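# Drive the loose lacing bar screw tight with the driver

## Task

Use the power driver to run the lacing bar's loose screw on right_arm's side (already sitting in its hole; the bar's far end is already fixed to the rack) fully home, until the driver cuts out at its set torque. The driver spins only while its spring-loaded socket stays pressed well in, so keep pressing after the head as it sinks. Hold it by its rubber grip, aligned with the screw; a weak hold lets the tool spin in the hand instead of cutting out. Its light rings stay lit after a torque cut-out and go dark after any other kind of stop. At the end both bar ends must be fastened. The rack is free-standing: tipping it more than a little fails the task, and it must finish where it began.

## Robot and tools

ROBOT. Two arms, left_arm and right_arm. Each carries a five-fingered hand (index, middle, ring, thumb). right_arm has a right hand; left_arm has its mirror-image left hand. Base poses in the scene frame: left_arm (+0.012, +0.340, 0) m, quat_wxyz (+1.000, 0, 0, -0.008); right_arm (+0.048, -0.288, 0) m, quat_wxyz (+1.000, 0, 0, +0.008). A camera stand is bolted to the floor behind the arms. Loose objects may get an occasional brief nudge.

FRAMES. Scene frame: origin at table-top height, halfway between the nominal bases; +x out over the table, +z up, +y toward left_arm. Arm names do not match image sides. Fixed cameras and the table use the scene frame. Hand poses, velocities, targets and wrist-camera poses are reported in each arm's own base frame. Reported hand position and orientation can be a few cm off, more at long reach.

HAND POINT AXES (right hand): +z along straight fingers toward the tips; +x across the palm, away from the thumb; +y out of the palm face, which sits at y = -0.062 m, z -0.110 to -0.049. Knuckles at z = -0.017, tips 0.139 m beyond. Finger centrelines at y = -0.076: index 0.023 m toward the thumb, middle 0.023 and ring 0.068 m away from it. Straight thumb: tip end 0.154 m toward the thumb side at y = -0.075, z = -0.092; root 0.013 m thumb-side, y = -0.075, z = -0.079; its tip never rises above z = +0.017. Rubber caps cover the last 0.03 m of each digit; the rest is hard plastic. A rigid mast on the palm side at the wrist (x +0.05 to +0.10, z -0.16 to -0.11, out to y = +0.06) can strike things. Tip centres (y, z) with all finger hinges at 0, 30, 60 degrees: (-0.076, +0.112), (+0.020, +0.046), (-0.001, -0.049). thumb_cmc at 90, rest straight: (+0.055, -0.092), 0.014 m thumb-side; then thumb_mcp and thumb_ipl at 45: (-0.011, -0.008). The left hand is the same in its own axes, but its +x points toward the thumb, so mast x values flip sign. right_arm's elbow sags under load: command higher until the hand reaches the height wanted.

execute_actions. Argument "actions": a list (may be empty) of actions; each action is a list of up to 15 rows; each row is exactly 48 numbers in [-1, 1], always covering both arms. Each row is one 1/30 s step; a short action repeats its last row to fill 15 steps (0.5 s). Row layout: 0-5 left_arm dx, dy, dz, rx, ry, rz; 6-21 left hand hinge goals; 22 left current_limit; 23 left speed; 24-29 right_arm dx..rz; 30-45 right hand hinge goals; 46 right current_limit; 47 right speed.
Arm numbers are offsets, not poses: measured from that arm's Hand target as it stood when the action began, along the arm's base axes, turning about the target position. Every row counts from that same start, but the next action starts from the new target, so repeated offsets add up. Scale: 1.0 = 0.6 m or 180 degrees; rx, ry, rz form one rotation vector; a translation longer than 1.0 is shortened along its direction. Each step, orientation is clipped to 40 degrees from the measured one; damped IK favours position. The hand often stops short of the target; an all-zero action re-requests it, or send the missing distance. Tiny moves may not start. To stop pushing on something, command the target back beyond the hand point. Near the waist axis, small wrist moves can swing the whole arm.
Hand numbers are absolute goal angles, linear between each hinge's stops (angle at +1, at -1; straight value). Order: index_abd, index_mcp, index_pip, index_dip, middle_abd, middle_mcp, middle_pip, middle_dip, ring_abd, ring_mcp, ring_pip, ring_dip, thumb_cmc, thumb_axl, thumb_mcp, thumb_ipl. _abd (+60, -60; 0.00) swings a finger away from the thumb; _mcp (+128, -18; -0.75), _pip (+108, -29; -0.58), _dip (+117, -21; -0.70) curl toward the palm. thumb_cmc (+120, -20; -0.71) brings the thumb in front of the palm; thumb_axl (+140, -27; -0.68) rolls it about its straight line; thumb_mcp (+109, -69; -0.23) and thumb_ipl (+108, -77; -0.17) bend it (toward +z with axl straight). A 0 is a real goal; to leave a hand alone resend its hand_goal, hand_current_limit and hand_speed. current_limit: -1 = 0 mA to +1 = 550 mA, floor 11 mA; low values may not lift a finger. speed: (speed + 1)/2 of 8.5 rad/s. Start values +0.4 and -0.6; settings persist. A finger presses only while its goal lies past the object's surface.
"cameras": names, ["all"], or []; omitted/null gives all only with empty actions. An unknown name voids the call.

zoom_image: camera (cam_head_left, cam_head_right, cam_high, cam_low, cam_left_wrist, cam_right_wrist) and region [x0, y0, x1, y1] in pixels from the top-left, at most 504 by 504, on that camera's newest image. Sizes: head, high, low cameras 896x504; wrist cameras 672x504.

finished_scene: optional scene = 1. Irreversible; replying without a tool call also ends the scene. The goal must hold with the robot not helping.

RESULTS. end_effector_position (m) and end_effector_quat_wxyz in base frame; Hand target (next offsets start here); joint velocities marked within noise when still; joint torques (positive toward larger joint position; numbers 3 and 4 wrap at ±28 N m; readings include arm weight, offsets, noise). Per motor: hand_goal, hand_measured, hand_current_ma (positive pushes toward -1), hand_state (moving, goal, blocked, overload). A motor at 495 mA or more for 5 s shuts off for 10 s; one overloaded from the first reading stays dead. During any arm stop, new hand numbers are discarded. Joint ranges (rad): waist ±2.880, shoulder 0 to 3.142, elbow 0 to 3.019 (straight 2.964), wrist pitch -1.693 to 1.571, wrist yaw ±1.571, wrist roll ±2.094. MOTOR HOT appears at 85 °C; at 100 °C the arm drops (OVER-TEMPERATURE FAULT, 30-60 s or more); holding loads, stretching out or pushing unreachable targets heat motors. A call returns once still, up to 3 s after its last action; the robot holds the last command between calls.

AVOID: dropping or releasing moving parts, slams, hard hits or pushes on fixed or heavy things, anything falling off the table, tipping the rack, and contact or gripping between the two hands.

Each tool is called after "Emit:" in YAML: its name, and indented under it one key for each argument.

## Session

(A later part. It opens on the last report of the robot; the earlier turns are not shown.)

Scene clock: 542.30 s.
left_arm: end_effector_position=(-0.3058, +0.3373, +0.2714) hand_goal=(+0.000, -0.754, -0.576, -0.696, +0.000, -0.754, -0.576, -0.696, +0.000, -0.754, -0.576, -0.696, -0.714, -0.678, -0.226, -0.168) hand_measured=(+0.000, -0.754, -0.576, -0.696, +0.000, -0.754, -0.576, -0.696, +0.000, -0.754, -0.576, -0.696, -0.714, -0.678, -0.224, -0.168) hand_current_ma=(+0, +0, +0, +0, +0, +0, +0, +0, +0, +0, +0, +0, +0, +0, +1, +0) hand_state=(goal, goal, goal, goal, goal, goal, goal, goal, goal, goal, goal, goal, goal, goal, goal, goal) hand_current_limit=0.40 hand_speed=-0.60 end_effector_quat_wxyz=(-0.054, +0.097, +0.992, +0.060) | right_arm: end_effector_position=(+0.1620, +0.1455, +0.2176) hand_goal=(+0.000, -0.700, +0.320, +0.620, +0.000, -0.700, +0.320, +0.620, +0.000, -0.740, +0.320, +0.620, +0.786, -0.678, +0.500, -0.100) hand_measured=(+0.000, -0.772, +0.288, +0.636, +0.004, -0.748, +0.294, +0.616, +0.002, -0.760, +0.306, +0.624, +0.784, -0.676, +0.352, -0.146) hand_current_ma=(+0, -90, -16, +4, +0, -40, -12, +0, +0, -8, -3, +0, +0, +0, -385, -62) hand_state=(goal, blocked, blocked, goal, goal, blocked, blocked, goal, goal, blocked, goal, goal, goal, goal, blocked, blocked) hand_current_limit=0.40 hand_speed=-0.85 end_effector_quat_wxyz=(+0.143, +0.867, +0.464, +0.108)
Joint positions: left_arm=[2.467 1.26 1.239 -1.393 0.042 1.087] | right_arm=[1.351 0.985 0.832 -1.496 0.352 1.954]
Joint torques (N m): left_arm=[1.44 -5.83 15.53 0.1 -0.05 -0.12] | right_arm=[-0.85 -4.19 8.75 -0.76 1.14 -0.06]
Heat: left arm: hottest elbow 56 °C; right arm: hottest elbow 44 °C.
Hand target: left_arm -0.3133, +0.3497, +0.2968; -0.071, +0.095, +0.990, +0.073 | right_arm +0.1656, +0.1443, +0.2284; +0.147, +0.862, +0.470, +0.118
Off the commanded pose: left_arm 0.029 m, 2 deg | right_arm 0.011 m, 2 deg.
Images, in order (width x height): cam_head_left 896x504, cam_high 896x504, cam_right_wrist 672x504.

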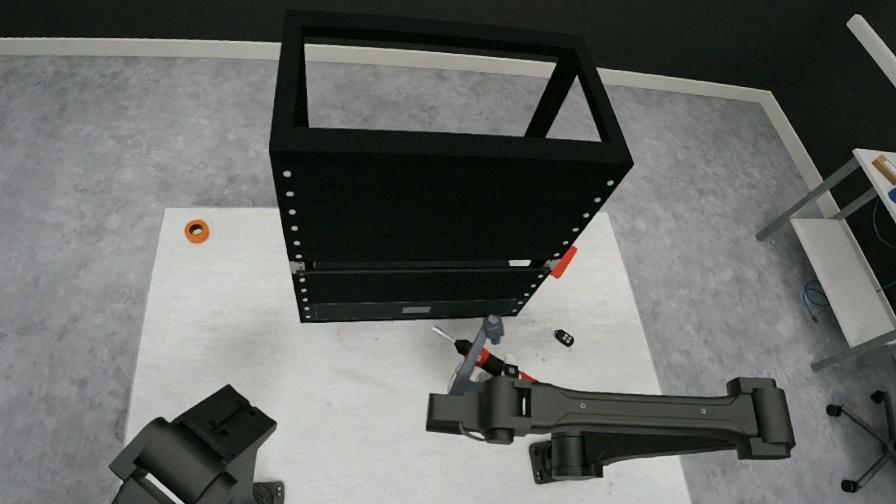

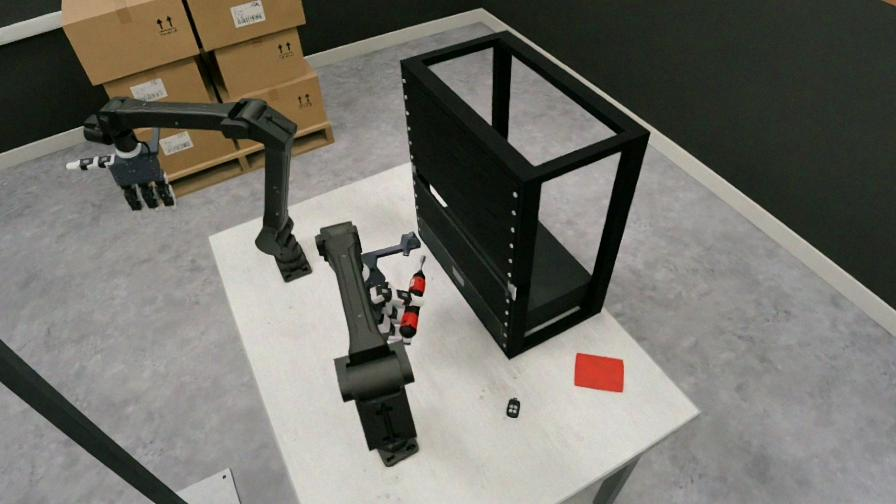

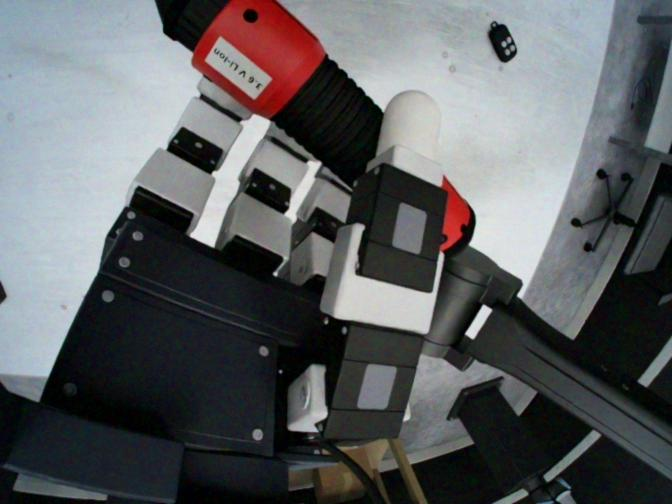

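Emit:
execute_actions:
  actions:
    - [[0,0,0,0,0,0, 0,-0.754,-0.576,-0.696,0,-0.754,-0.576,-0.696,0,-0.754,-0.576,-0.696,-0.714,-0.678,-0.226,-0.168,0.4,-0.6, 0.01,-0.02,0.018,-0.045,-0.097,0.083, 0,-0.70,0.32,0.62,0,-0.70,0.32,0.62,0,-0.74,0.32,0.62,0.786,-0.678,0.50,-0.1,0.4,-0.85]]
    - [[0,0,0,0,0,0, 0,-0.754,-0.576,-0.696,0,-0.754,-0.576,-0.696,0,-0.754,-0.576,-0.696,-0.714,-0.678,-0.226,-0.168,0.4,-0.6, 0.01,-0.02,0.018,-0.0186,-0.105,0.083, 0,-0.70,0.32,0.62,0,-0.70,0.32,0.62,0,-0.74,0.32,0.62,0.786,-0.678,0.50,-0.1,0.4,-0.85]]
  cameras: ["cam_head_left","cam_head_right","cam_high","cam_right_wrist"]

Emit:
zoom_image:
  camera: "cam_high"
  region: [340, 210, 460, 370]

Scene clock: 548.23 s.
left_arm: end_effector_position=(-0.3058, +0.3373, +0.2714) hand_goal=(+0.000, -0.754, -0.576, -0.696, +0.000, -0.754, -0.576, -0.696, +0.000, -0.754, -0.576, -0.696, -0.714, -0.678, -0.226, -0.168) hand_measured=(+0.000, -0.754, -0.576, -0.696, +0.000, -0.754, -0.576, -0.696, +0.000, -0.754, -0.576, -0.696, -0.714, -0.678, -0.224, -0.168) hand_current_ma=(+0, +0, +0, +0, +0, +0, +0, +0, +0, +0, +0, +0, +0, +0, +1, +0) hand_state=(goal, goal, goal, goal, goal, goal, goal, goal, goal, goal, goal, goal, goal, goal, goal, goal) hand_current_limit=0.40 hand_speed=-0.60 end_effector_quat_wxyz=(-0.054, +0.097, +0.992, +0.060) | right_arm: end_effector_position=(+0.1778, +0.1156, +0.2399) hand_goal=(+0.000, -0.700, +0.320, +0.620, +0.000, -0.700, +0.320, +0.620, +0.000, -0.740, +0.320, +0.620, +0.786, -0.678, +0.500, -0.100) hand_measured=(+0.000, -0.772, +0.290, +0.636, +0.004, -0.750, +0.294, +0.622, +0.002, -0.768, +0.312, +0.628, +0.786, -0.676, +0.352, -0.146) hand_current_ma=(+0, -90, -14, +4, +0, -45, -12, +0, +0, -15, -1, +1, +0, +0, -385, -62) hand_state=(goal, blocked, blocked, goal, goal, blocked, blocked, goal, goal, blocked, goal, goal, goal, goal, blocked, blocked) hand_current_limit=0.40 hand_speed=-0.85 end_effector_quat_wxyz=(+0.345, +0.623, +0.610, +0.347)
Joint positions: left_arm=[2.467 1.26 1.239 -1.393 0.042 1.087] | right_arm=[1.675 0.74 0.461 -1.473 1.012 1.797]
Joint torques (N m): left_arm=[1.67 -5.36 15.42 0.36 -0.06 -0.14] | right_arm=[-0.32 -0.79 8.35 0.17 1.92 -0.04]
Heat: left arm: hottest elbow 56 °C; right arm: hottest elbow 44 °C.
Hand target: left_arm -0.3133, +0.3497, +0.2968; -0.071, +0.095, +0.990, +0.073 | right_arm +0.1776, +0.1203, +0.2500; +0.338, +0.619, +0.606, +0.368
Off the commanded pose: left_arm 0.029 m, 2 deg | right_arm 0.011 m, 3 deg.
Images, in order (width x height): cam_head_left 896x504, cam_head_right 896x504, cam_high 896x504, cam_right_wrist 672x504.

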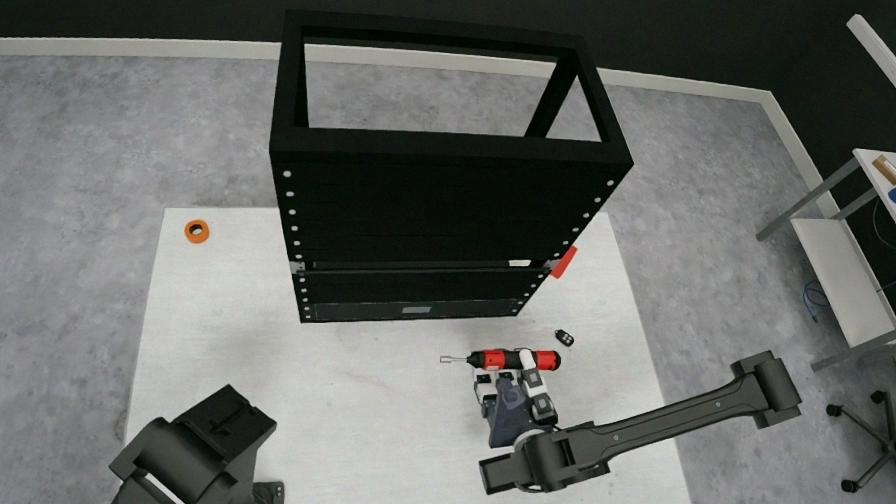

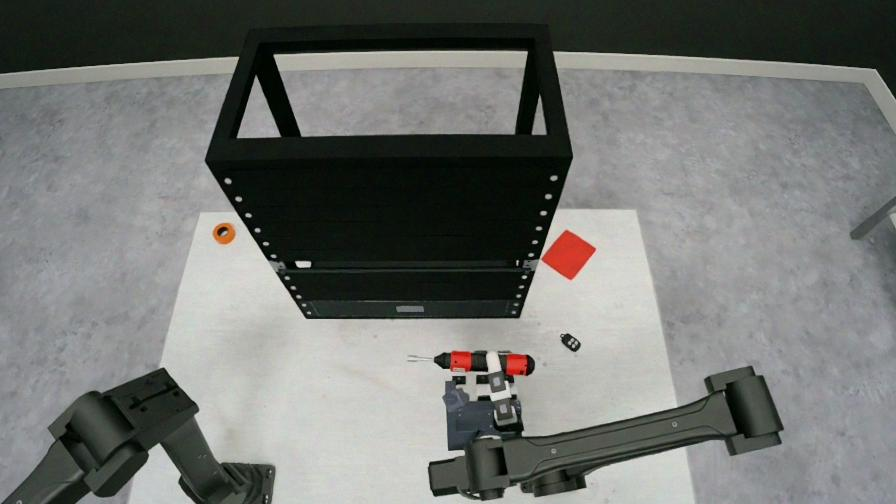

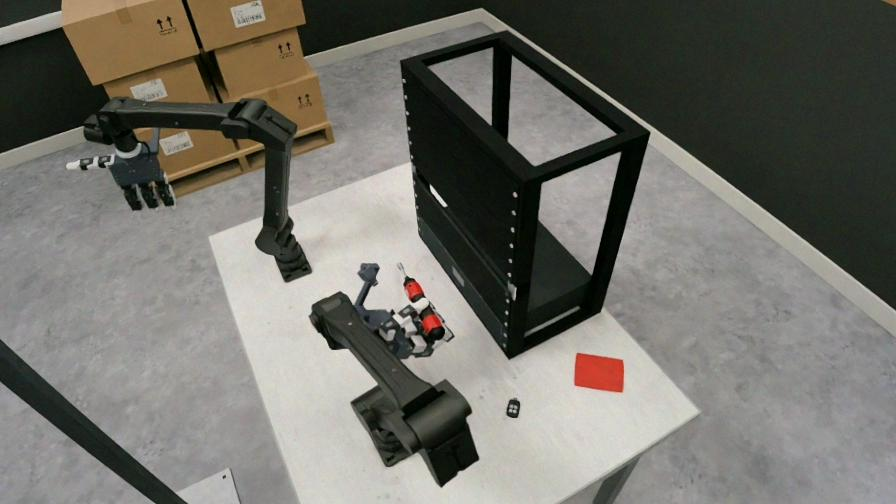

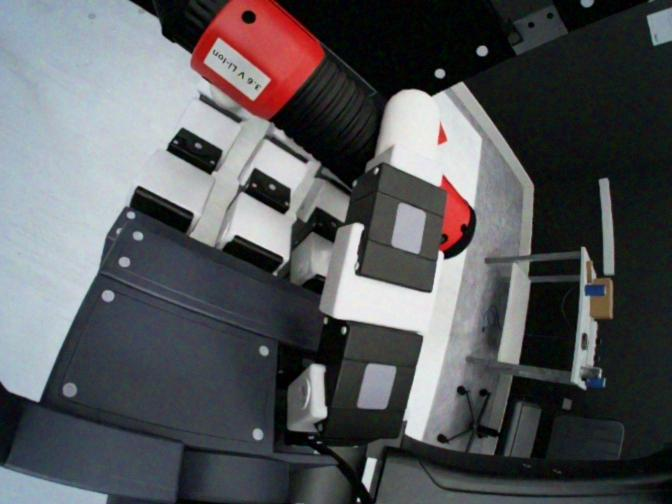

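Scaled by 3.150 from the camera's 896x504 image, which has a finer 1280x720 frame.

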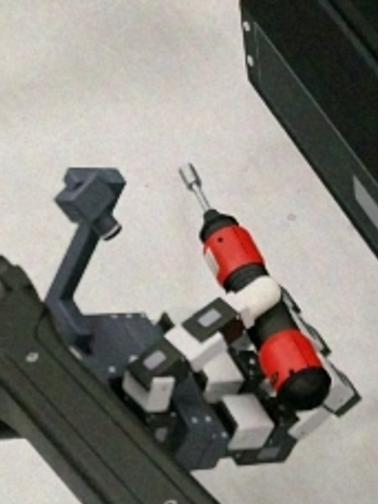

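Emit:
execute_actions:
  actions:
    - [[0,0,0,0,0,0, 0,-0.754,-0.576,-0.696,0,-0.754,-0.576,-0.696,0,-0.754,-0.576,-0.696,-0.714,-0.678,-0.226,-0.168,0.4,-0.6, 0.0,0.0,0.0,0,-0.09,0, 0,-0.70,0.32,0.62,0,-0.70,0.32,0.62,0,-0.74,0.32,0.62,0.786,-0.678,0.50,-0.1,0.4,-0.85]]
    - [[0,0,0,0,0,0, 0,-0.754,-0.576,-0.696,0,-0.754,-0.576,-0.696,0,-0.754,-0.576,-0.696,-0.714,-0.678,-0.226,-0.168,0.4,-0.6, 0.0,0.0,0.0,0,0,0, 0,-0.76,0.30,0.62,0,-0.75,0.30,0.62,0,-0.76,0.31,0.62,0.786,-0.678,0.38,-0.14,0.4,-0.85]]
  cameras: ["cam_head_left","cam_right_wrist"]

Emit:
zoom_image:
  camera: "cam_head_left"
  region: [430, 320, 580, 470]

Scene clock: 562.10 s.
left_arm: end_effector_position=(-0.3058, +0.3373, +0.2714) hand_goal=(+0.000, -0.754, -0.576, -0.696, +0.000, -0.754, -0.576, -0.696, +0.000, -0.754, -0.576, -0.696, -0.714, -0.678, -0.226, -0.168) hand_measured=(+0.000, -0.754, -0.576, -0.696, +0.000, -0.754, -0.576, -0.696, +0.000, -0.754, -0.576, -0.696, -0.714, -0.678, -0.224, -0.168) hand_current_ma=(+0, +0, +0, +0, +0, +0, +0, +0, +0, +0, +0, +0, +0, +0, +1, +0) hand_state=(goal, goal, goal, goal, goal, goal, goal, goal, goal, goal, goal, goal, goal, goal, goal, goal) hand_current_limit=0.40 hand_speed=-0.60 end_effector_quat_wxyz=(-0.054, +0.097, +0.992, +0.060) | right_arm: end_effector_position=(+0.1763, +0.1215, +0.2412) hand_goal=(+0.000, -0.760, +0.300, +0.620, +0.000, -0.750, +0.300, +0.620, +0.000, -0.760, +0.310, +0.620, +0.786, -0.678, +0.380, -0.140) hand_measured=(+0.000, -0.792, +0.286, +0.636, +0.004, -0.768, +0.290, +0.624, +0.002, -0.782, +0.310, +0.630, +0.788, -0.674, +0.356, -0.156) hand_current_ma=(+0, -19, -4, +4, +0, -7, -2, +0, +0, -9, +0, +2, +0, +0, -15, -7) hand_state=(goal, blocked, goal, goal, goal, goal, goal, goal, goal, blocked, goal, goal, goal, goal, blocked, goal) hand_current_limit=0.40 hand_speed=-0.85 end_effector_quat_wxyz=(+0.419, +0.554, +0.571, +0.437)
Joint positions: left_arm=[2.467 1.26 1.239 -1.393 0.042 1.087] | right_arm=[1.678 0.844 0.349 -1.327 1.293 1.838]
Joint torques (N m): left_arm=[1.38 -5.25 15.69 0.58 -0.07 -0.16] | right_arm=[-2.37 -0.15 7.66 0.1 1.97 0.12]
Heat: left arm: hottest elbow 56 °C; right arm: hottest elbow 44 °C.
Hand target: left_arm -0.3133, +0.3497, +0.2968; -0.071, +0.095, +0.990, +0.073 | right_arm +0.1776, +0.1203, +0.2500; +0.420, +0.561, +0.553, +0.451
Off the commanded pose: left_arm 0.029 m, 2 deg | right_arm 0.009 m, 3 deg.
Images, in order (width x height): cam_head_left 896x504, cam_right_wrist 672x504.

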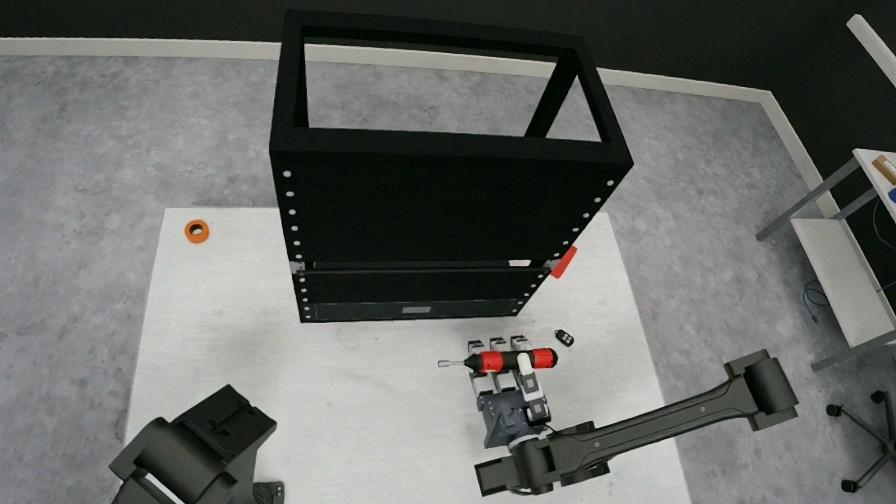

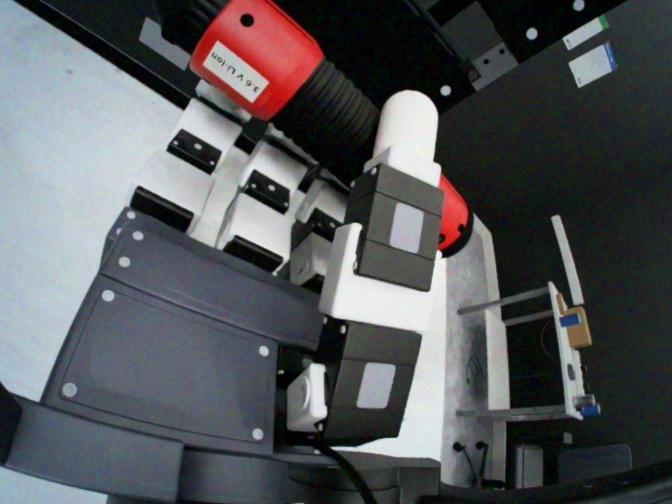

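Scaled by 3.360 from the camera's 896x504 image, which has a finer 1280x720 frame.

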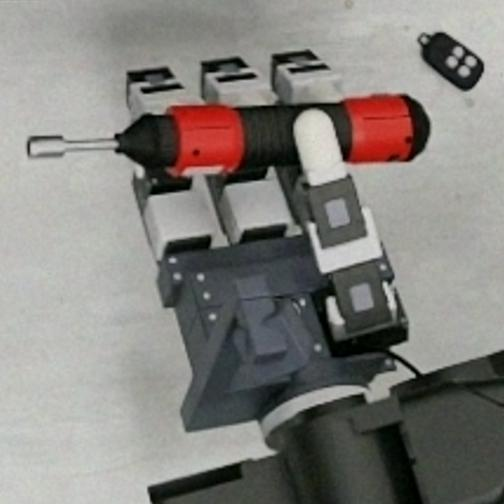

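Emit:
execute_actions:
  actions:
    - [[0,0,0,0,0,0, 0,-0.754,-0.576,-0.696,0,-0.754,-0.576,-0.696,0,-0.754,-0.576,-0.696,-0.714,-0.678,-0.226,-0.168,0.4,-0.6, 0.0,0.0,0.0,0,0,0, 0,-0.88,0.30,0.62,0,-0.87,0.30,0.62,0,-0.87,0.31,0.62,0.786,-0.678,0.40,-0.10,0.4,-0.9]]
  cameras: ["cam_head_left","cam_right_wrist"]

Emit:
zoom_image:
  camera: "cam_head_left"
  region: [430, 320, 580, 470]

Scene clock: 567.73 s.
left_arm: end_effector_position=(-0.3058, +0.3373, +0.2714) hand_goal=(+0.000, -0.754, -0.576, -0.696, +0.000, -0.754, -0.576, -0.696, +0.000, -0.754, -0.576, -0.696, -0.714, -0.678, -0.226, -0.168) hand_measured=(+0.000, -0.754, -0.576, -0.696, +0.000, -0.754, -0.576, -0.696, +0.000, -0.754, -0.576, -0.696, -0.714, -0.678, -0.224, -0.168) hand_current_ma=(+0, +0, +0, +0, +0, +0, +0, +0, +0, +0, +0, +0, +0, +0, +1, +0) hand_state=(goal, goal, goal, goal, goal, goal, goal, goal, goal, goal, goal, goal, goal, goal, goal, goal) hand_current_limit=0.40 hand_speed=-0.60 end_effector_quat_wxyz=(-0.054, +0.097, +0.992, +0.060) | right_arm: end_effector_position=(+0.1765, +0.1207, +0.2417) hand_goal=(+0.000, -0.880, +0.300, +0.620, +0.000, -0.870, +0.300, +0.620, +0.000, -0.870, +0.310, +0.620, +0.786, -0.678, +0.400, -0.100) hand_measured=(+0.000, -0.896, +0.290, +0.620, +0.002, -0.878, +0.294, +0.624, +0.002, -0.886, +0.300, +0.616, +0.790, -0.674, +0.402, -0.100) hand_current_ma=(+0, -4, -2, +0, +0, -1, -1, +0, +0, -5, -2, +0, +0, +0, +0, +0) hand_state=(goal, goal, goal, goal, goal, goal, goal, goal, goal, goal, goal, goal, goal, goal, goal, goal) hand_current_limit=0.40 hand_speed=-0.90 end_effector_quat_wxyz=(+0.422, +0.553, +0.569, +0.439)
Joint positions: left_arm=[2.467 1.26 1.239 -1.393 0.042 1.087] | right_arm=[1.675 0.844 0.346 -1.326 1.3 1.838]
Joint torques (N m): left_arm=[0.5 -5.54 15.53 0.23 -0.08 -0.16] | right_arm=[-2.08 -0.38 7.76 0.01 1.65 0.15]
Heat: left arm: hottest elbow 57 °C; right arm: hottest elbow 44 °C.
Hand target: left_arm -0.3133, +0.3497, +0.2968; -0.071, +0.095, +0.990, +0.073 | right_arm +0.1776, +0.1203, +0.2500; +0.420, +0.561, +0.553, +0.451
Off the commanded pose: left_arm 0.029 m, 2 deg | right_arm 0.008 m, 3 deg.
Images, in order (width x height): cam_head_left 896x504, cam_right_wrist 672x504.

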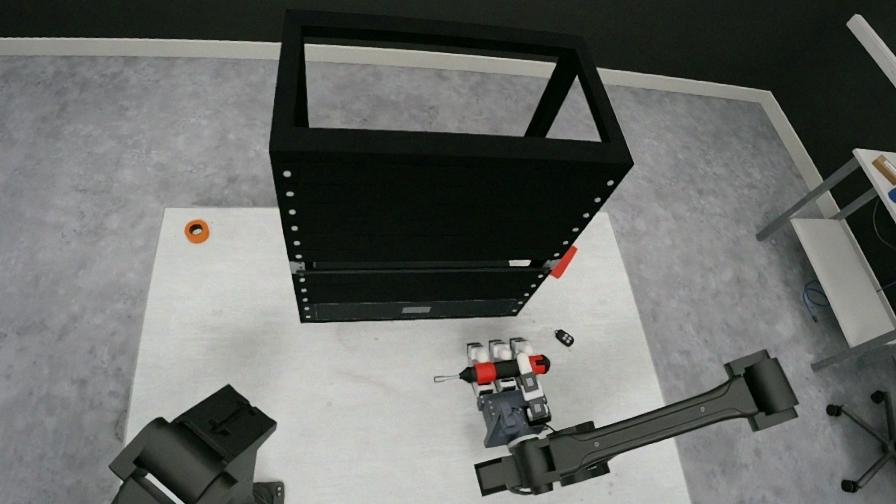

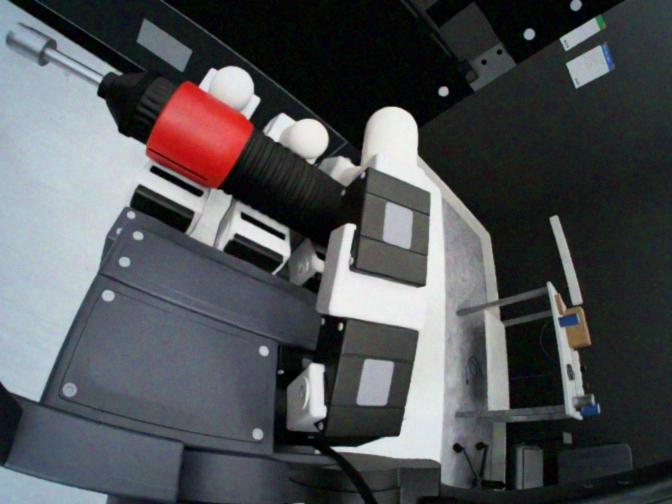

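Scaled by 3.360 from the camera's 896x504 image, which has a finer 1280x720 frame.

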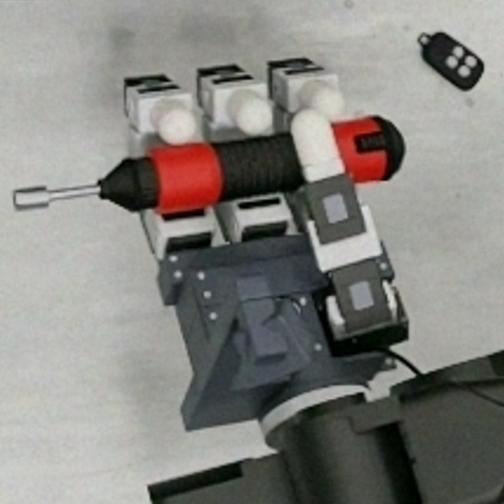

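Emit:
execute_actions:
  actions:
    - [[0,0,0,0,0,0, 0,-0.754,-0.576,-0.696,0,-0.754,-0.576,-0.696,0,-0.754,-0.576,-0.696,-0.714,-0.678,-0.226,-0.168,0.4,-0.6, 0.0,0.0,0.0,0,0,0, 0,-0.82,0.36,0.1,0,-0.82,0.36,0.1,0,-0.82,0.36,0.1,0.77,-0.678,0.40,-0.10,0.4,-0.8]]
    - [[0,0,0,0,0,0, 0,-0.754,-0.576,-0.696,0,-0.754,-0.576,-0.696,0,-0.754,-0.576,-0.696,-0.714,-0.678,-0.226,-0.168,0.4,-0.6, 0.0,0.0,0.0,0,0,0, 0,-0.80,0.40,0.02,0,-0.80,0.40,0.02,0,-0.80,0.40,0.02,0.76,-0.678,0.44,0.40,0.2,-0.8]]
  cameras: ["cam_head_left","cam_right_wrist"]

Emit:
zoom_image:
  camera: "cam_head_left"
  region: [430, 320, 580, 470]

Scene clock: 590.67 s.
left_arm: end_effector_position=(-0.3058, +0.3373, +0.2714) hand_goal=(+0.000, -0.754, -0.576, -0.696, +0.000, -0.754, -0.576, -0.696, +0.000, -0.754, -0.576, -0.696, -0.714, -0.678, -0.226, -0.168) hand_measured=(+0.000, -0.754, -0.576, -0.696, +0.000, -0.754, -0.576, -0.696, +0.000, -0.754, -0.576, -0.696, -0.714, -0.678, -0.224, -0.168) hand_current_ma=(+0, +0, +0, +0, +0, +0, +0, +0, +0, +0, +0, +0, +0, +0, +1, +0) hand_state=(goal, goal, goal, goal, goal, goal, goal, goal, goal, goal, goal, goal, goal, goal, goal, goal) hand_current_limit=0.40 hand_speed=-0.60 end_effector_quat_wxyz=(-0.054, +0.097, +0.992, +0.060) | right_arm: end_effector_position=(+0.1765, +0.1207, +0.2417) hand_goal=(+0.000, -0.800, +0.400, +0.020, +0.000, -0.800, +0.400, +0.020, +0.000, -0.800, +0.400, +0.020, +0.760, -0.678, +0.440, +0.400) hand_measured=(+0.000, -0.836, +0.390, +0.024, +0.002, -0.820, +0.394, +0.024, +0.002, -0.838, +0.390, +0.024, +0.764, -0.674, +0.436, +0.390) hand_current_ma=(+0, -24, -2, +0, +0, -8, -1, +0, +0, -28, -2, +0, +0, +0, +0, -3) hand_state=(goal, blocked, goal, goal, goal, goal, goal, goal, goal, blocked, goal, goal, goal, goal, goal, goal) hand_current_limit=0.20 hand_speed=-0.80 end_effector_quat_wxyz=(+0.422, +0.553, +0.569, +0.439)
Joint positions: left_arm=[2.467 1.26 1.239 -1.393 0.042 1.087] | right_arm=[1.675 0.844 0.346 -1.326 1.3 1.838]
Joint torques (N m): left_arm=[0.97 -5.48 15.54 0.27 -0.05 -0.15] | right_arm=[-2.08 -0.32 7.73 0.09 1.66 0.11]
Heat: left arm: hottest elbow 57 °C; right arm: hottest elbow 41 °C.
Hand target: left_arm -0.3133, +0.3497, +0.2968; -0.071, +0.095, +0.990, +0.073 | right_arm +0.1776, +0.1203, +0.2500; +0.420, +0.561, +0.553, +0.451
Off the commanded pose: left_arm 0.029 m, 2 deg | right_arm 0.008 m, 3 deg.
Images, in order (width x height): cam_head_left 896x504, cam_right_wrist 672x504.

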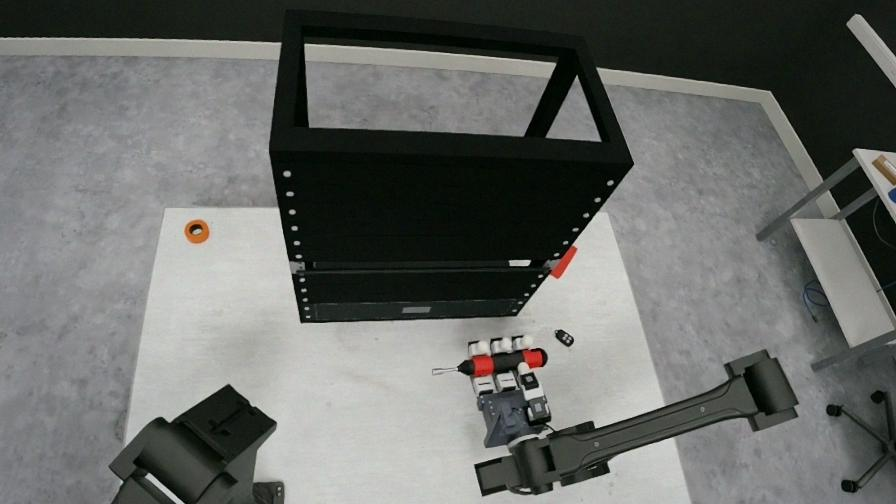

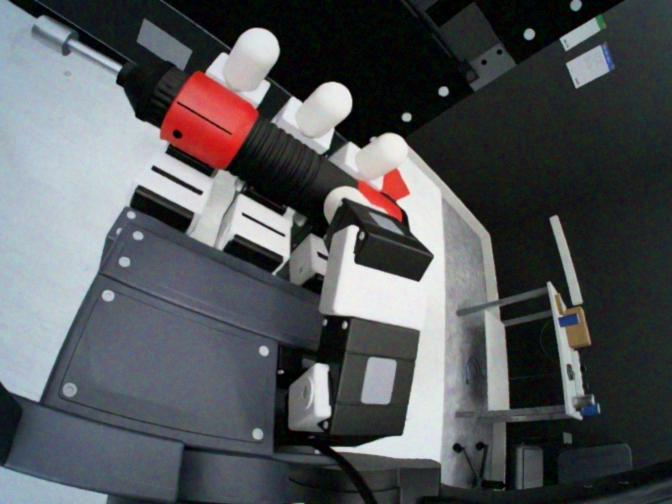

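Scaled by 3.360 from the camera's 896x504 image, which has a finer 1280x720 frame.

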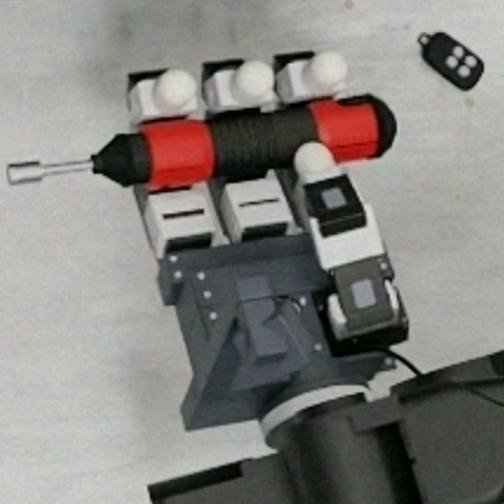

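Emit:
execute_actions:
  actions:
    - [[0,0,0,0,0,0, 0,-0.754,-0.576,-0.696,0,-0.754,-0.576,-0.696,0,-0.754,-0.576,-0.696,-0.714,-0.678,-0.226,-0.168,0.4,-0.6, 0.0,0.0,0.0,0,0,0, 0,-0.72,0.55,0.2,0,-0.72,0.55,0.2,0,-0.72,0.55,0.2,0.76,-0.678,0.44,0.40,0.3,-0.8]]
    - [[0,0,0,0,0,0, 0,-0.754,-0.576,-0.696,0,-0.754,-0.576,-0.696,0,-0.754,-0.576,-0.696,-0.714,-0.678,-0.226,-0.168,0.4,-0.6, 0.0,0.0,0.0,0,0,0, 0,-0.65,0.7,0.35,0,-0.65,0.7,0.35,0,-0.65,0.7,0.35,0.76,-0.678,0.50,0.50,0.4,-0.8]]
  cameras: ["cam_head_left","cam_right_wrist"]

Emit:
zoom_image:
  camera: "cam_head_left"
  region: [430, 320, 580, 470]

Scene clock: 609.37 s.
left_arm: end_effector_position=(-0.3058, +0.3373, +0.2714) hand_goal=(+0.000, -0.754, -0.576, -0.696, +0.000, -0.754, -0.576, -0.696, +0.000, -0.754, -0.576, -0.696, -0.714, -0.678, -0.226, -0.168) hand_measured=(+0.000, -0.754, -0.576, -0.696, +0.000, -0.754, -0.576, -0.696, +0.000, -0.754, -0.576, -0.696, -0.714, -0.678, -0.224, -0.168) hand_current_ma=(+0, +0, +0, +0, +0, +0, +0, +0, +0, +0, +0, +0, +0, +0, +1, +0) hand_state=(goal, goal, goal, goal, goal, goal, goal, goal, goal, goal, goal, goal, goal, goal, goal, goal) hand_current_limit=0.40 hand_speed=-0.60 end_effector_quat_wxyz=(-0.054, +0.097, +0.992, +0.060) | right_arm: end_effector_position=(+0.1765, +0.1207, +0.2417) hand_goal=(+0.000, -0.650, +0.700, +0.350, +0.000, -0.650, +0.700, +0.350, +0.000, -0.650, +0.700, +0.350, +0.760, -0.678, +0.500, +0.500) hand_measured=(+0.020, -0.804, +0.444, +0.166, +0.002, -0.736, +0.494, +0.218, +0.000, -0.742, +0.520, +0.148, +0.758, -0.688, +0.394, +0.458) hand_current_ma=(+5, -385, -385, -385, +0, -128, -385, -262, +0, -147, -385, -385, +0, -3, -279, -51) hand_state=(goal, blocked, blocked, blocked, goal, blocked, blocked, blocked, goal, blocked, blocked, blocked, goal, goal, blocked, blocked) hand_current_limit=0.40 hand_speed=-0.80 end_effector_quat_wxyz=(+0.422, +0.553, +0.569, +0.439)
Joint positions: left_arm=[2.467 1.26 1.239 -1.393 0.042 1.087] | right_arm=[1.675 0.844 0.346 -1.326 1.3 1.838]
Joint torques (N m): left_arm=[0.91 -5.07 15.65 0.13 -0.05 -0.12] | right_arm=[-2.02 0.15 7.86 -0.02 1.67 0.13]
Heat: left arm: hottest elbow 57 °C; right arm: hottest elbow 40 °C.
Hand target: left_arm -0.3133, +0.3497, +0.2968; -0.071, +0.095, +0.990, +0.073 | right_arm +0.1776, +0.1203, +0.2500; +0.420, +0.561, +0.553, +0.451
Off the commanded pose: left_arm 0.029 m, 2 deg | right_arm 0.008 m, 3 deg.
Images, in order (width x height): cam_head_left 896x504, cam_right_wrist 672x504.

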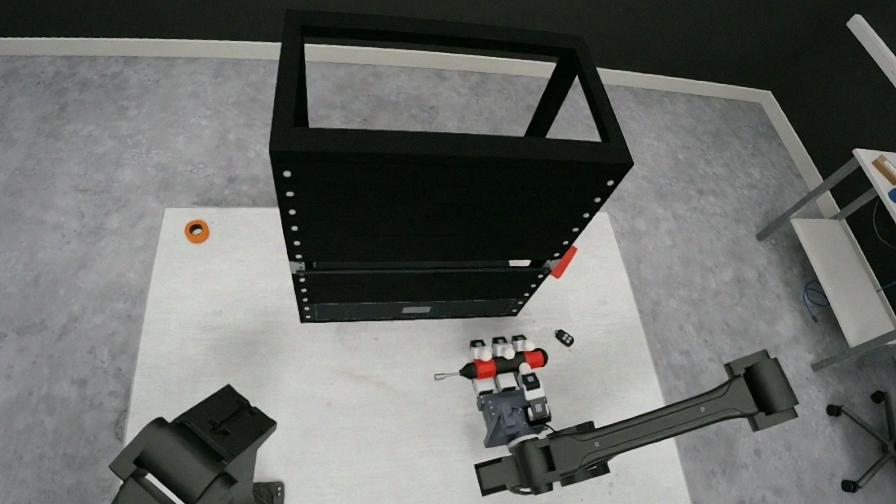

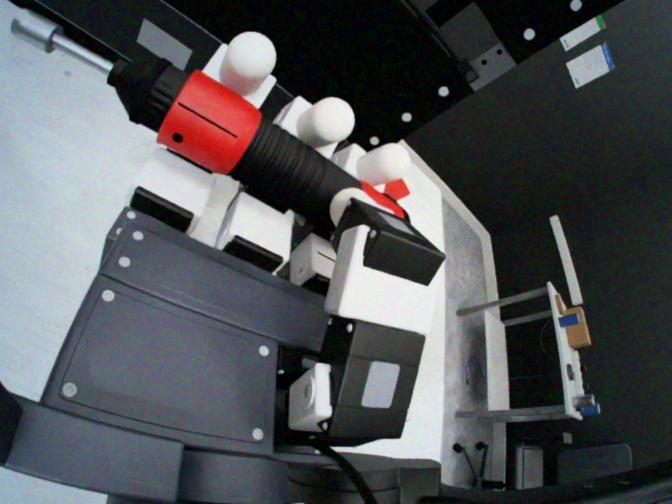

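Scaled by 3.360 from the camera's 896x504 image, which has a finer 1280x720 frame.

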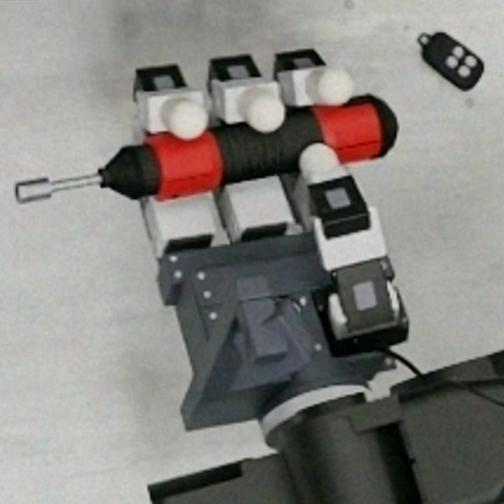

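Emit:
execute_actions:
  actions: []

Scene clock: 624.27 s.
left_arm: end_effector_position=(-0.3058, +0.3373, +0.2714) hand_goal=(+0.000, -0.754, -0.576, -0.696, +0.000, -0.754, -0.576, -0.696, +0.000, -0.754, -0.576, -0.696, -0.714, -0.678, -0.226, -0.168) hand_measured=(+0.000, -0.754, -0.576, -0.696, +0.000, -0.754, -0.576, -0.696, +0.000, -0.754, -0.576, -0.696, -0.714, -0.678, -0.224, -0.168) hand_current_ma=(+0, +0, +0, +0, +0, +0, +0, +0, +0, +0, +0, +0, +0, +0, +1, +0) hand_state=(goal, goal, goal, goal, goal, goal, goal, goal, goal, goal, goal, goal, goal, goal, goal, goal) hand_current_limit=0.40 hand_speed=-0.60 end_effector_quat_wxyz=(-0.054, +0.097, +0.992, +0.060) | right_arm: end_effector_position=(+0.1765, +0.1207, +0.2417) hand_goal=(+0.000, -0.650, +0.700, +0.350, +0.000, -0.650, +0.700, +0.350, +0.000, -0.650, +0.700, +0.350, +0.760, -0.678, +0.500, +0.500) hand_measured=(+0.020, -0.804, +0.444, +0.166, +0.002, -0.736, +0.494, +0.218, +0.000, -0.742, +0.520, +0.148, +0.758, -0.688, +0.394, +0.458) hand_current_ma=(+5, -385, -385, -385, +0, -128, -385, -262, +0, -147, -385, -385, +0, -3, -279, -51) hand_state=(goal, blocked, blocked, blocked, goal, blocked, blocked, blocked, goal, blocked, blocked, blocked, goal, goal, blocked, blocked) hand_current_limit=0.40 hand_speed=-0.80 end_effector_quat_wxyz=(+0.422, +0.553, +0.569, +0.439)
Joint positions: left_arm=[2.467 1.26 1.239 -1.393 0.042 1.087] | right_arm=[1.675 0.844 0.346 -1.326 1.3 1.838]
Joint velocities: within noise
Joint torques (N m): left_arm=[1.49 -5.13 15.58 0.35 -0.09 -0.2] | right_arm=[-2.14 -0.15 7.8 -0.05 1.66 0.11]
Heat: left arm: hottest elbow 58 °C; right arm: hottest elbow 39 °C.
Hand target: left_arm -0.3133, +0.3497, +0.2968; -0.071, +0.095, +0.990, +0.073 | right_arm +0.1776, +0.1203, +0.2500; +0.420, +0.561, +0.553, +0.451
Off the commanded pose: left_arm 0.029 m, 2 deg | right_arm 0.008 m, 3 deg.

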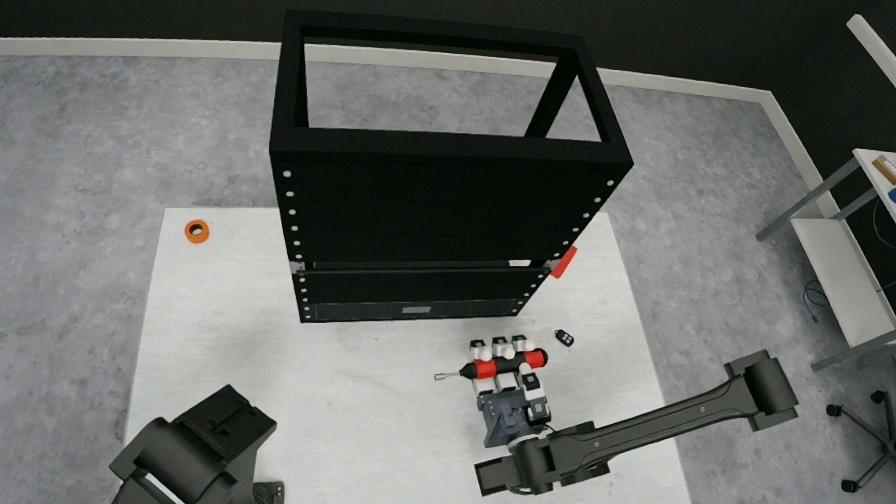

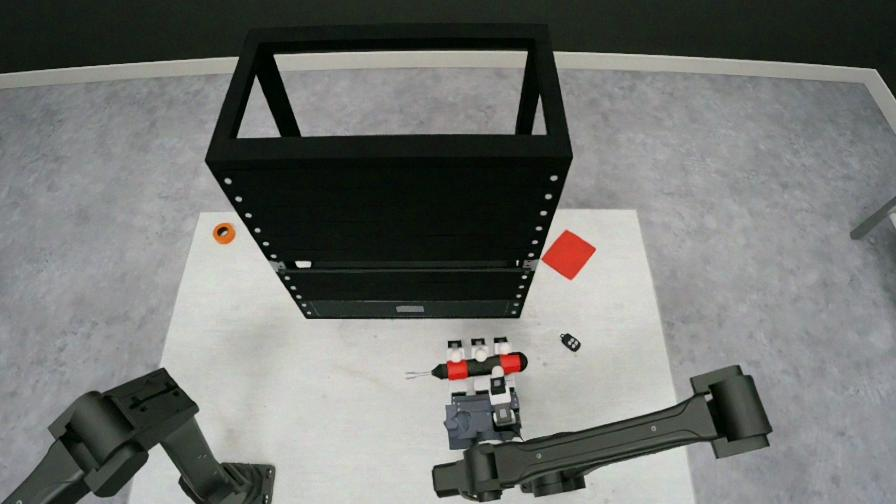

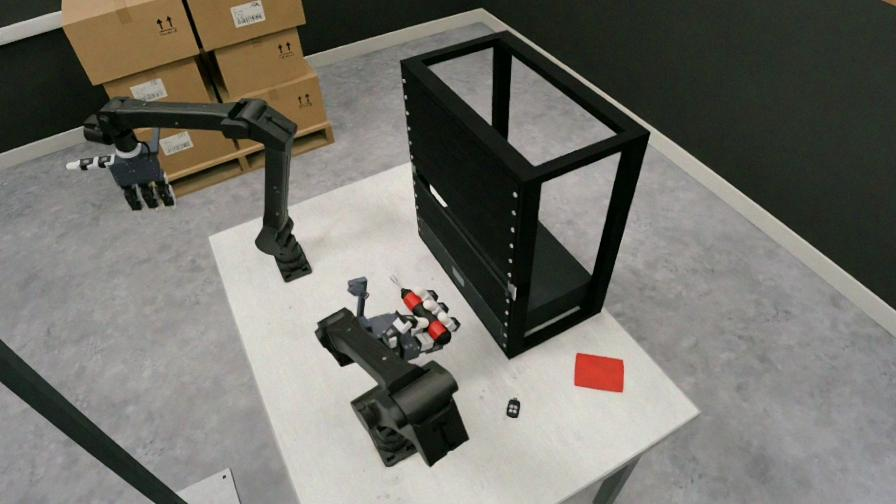

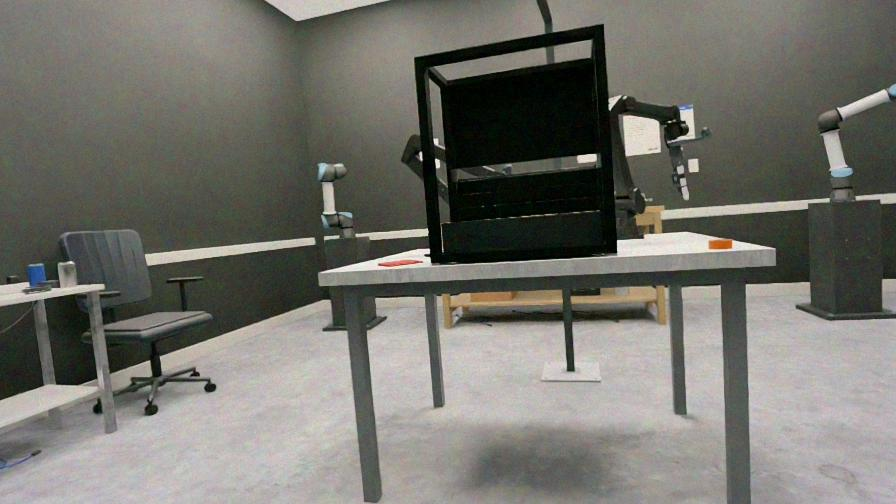

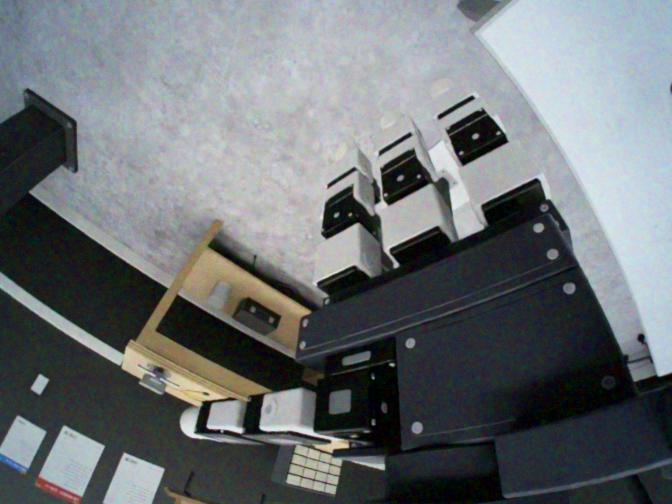

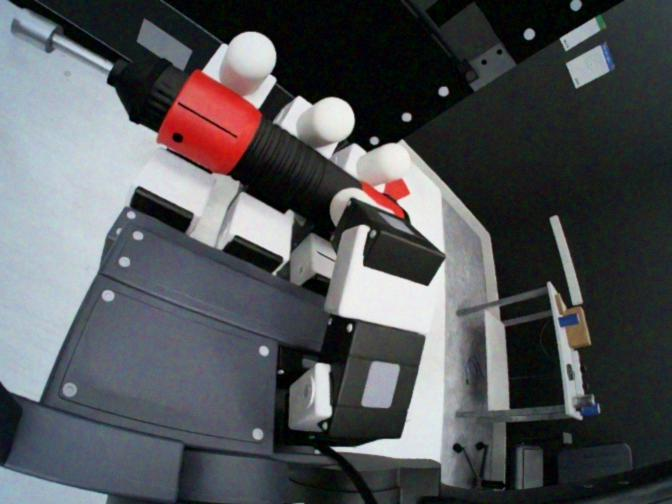

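Emit:
zoom_image:
  camera: "cam_right_wrist"
  region: [80, 0, 460, 290]

Emit:
zoom_image:
  camera: "cam_head_right"
  region: [480, 220, 580, 320]

Emit:
zoom_image:
  camera: "cam_high"
  region: [460, 240, 560, 340]

Emit:
zoom_image:
  camera: "cam_head_left"
  region: [500, 230, 600, 330]

Scaled by 1.326 from the camera's 672x504 image, which has a finer 960x720 frame.

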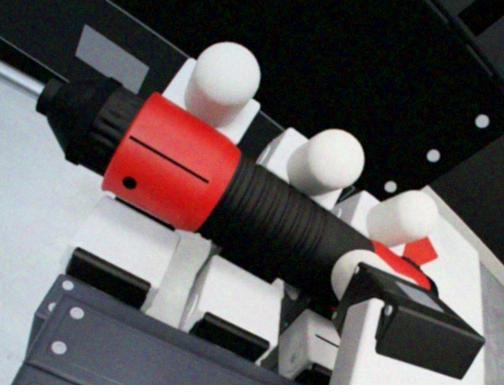

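Scaled by 5.040 from the camera's 896x504 image, which has a finer 1280x720 frame.

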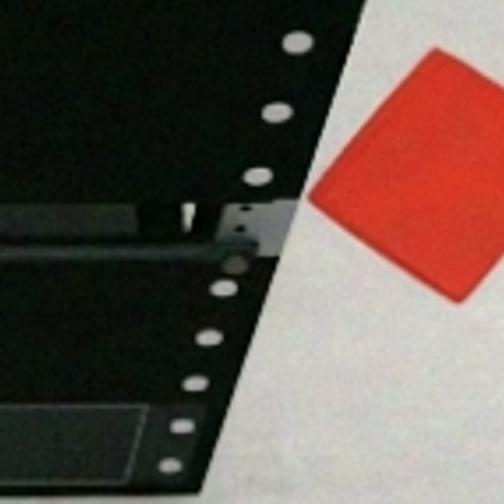

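Scaled by 5.040 from the camera's 896x504 image, which has a finer 1280x720 frame.

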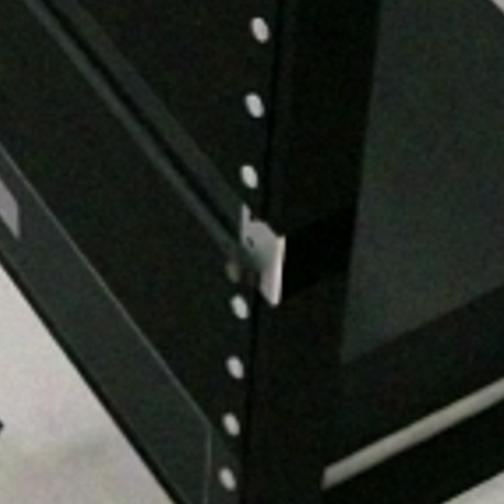

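Scaled by 5.040 from the camera's 896x504 image, which has a finer 1280x720 frame.

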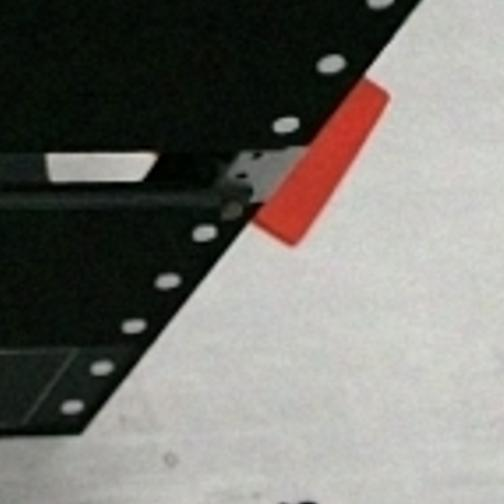

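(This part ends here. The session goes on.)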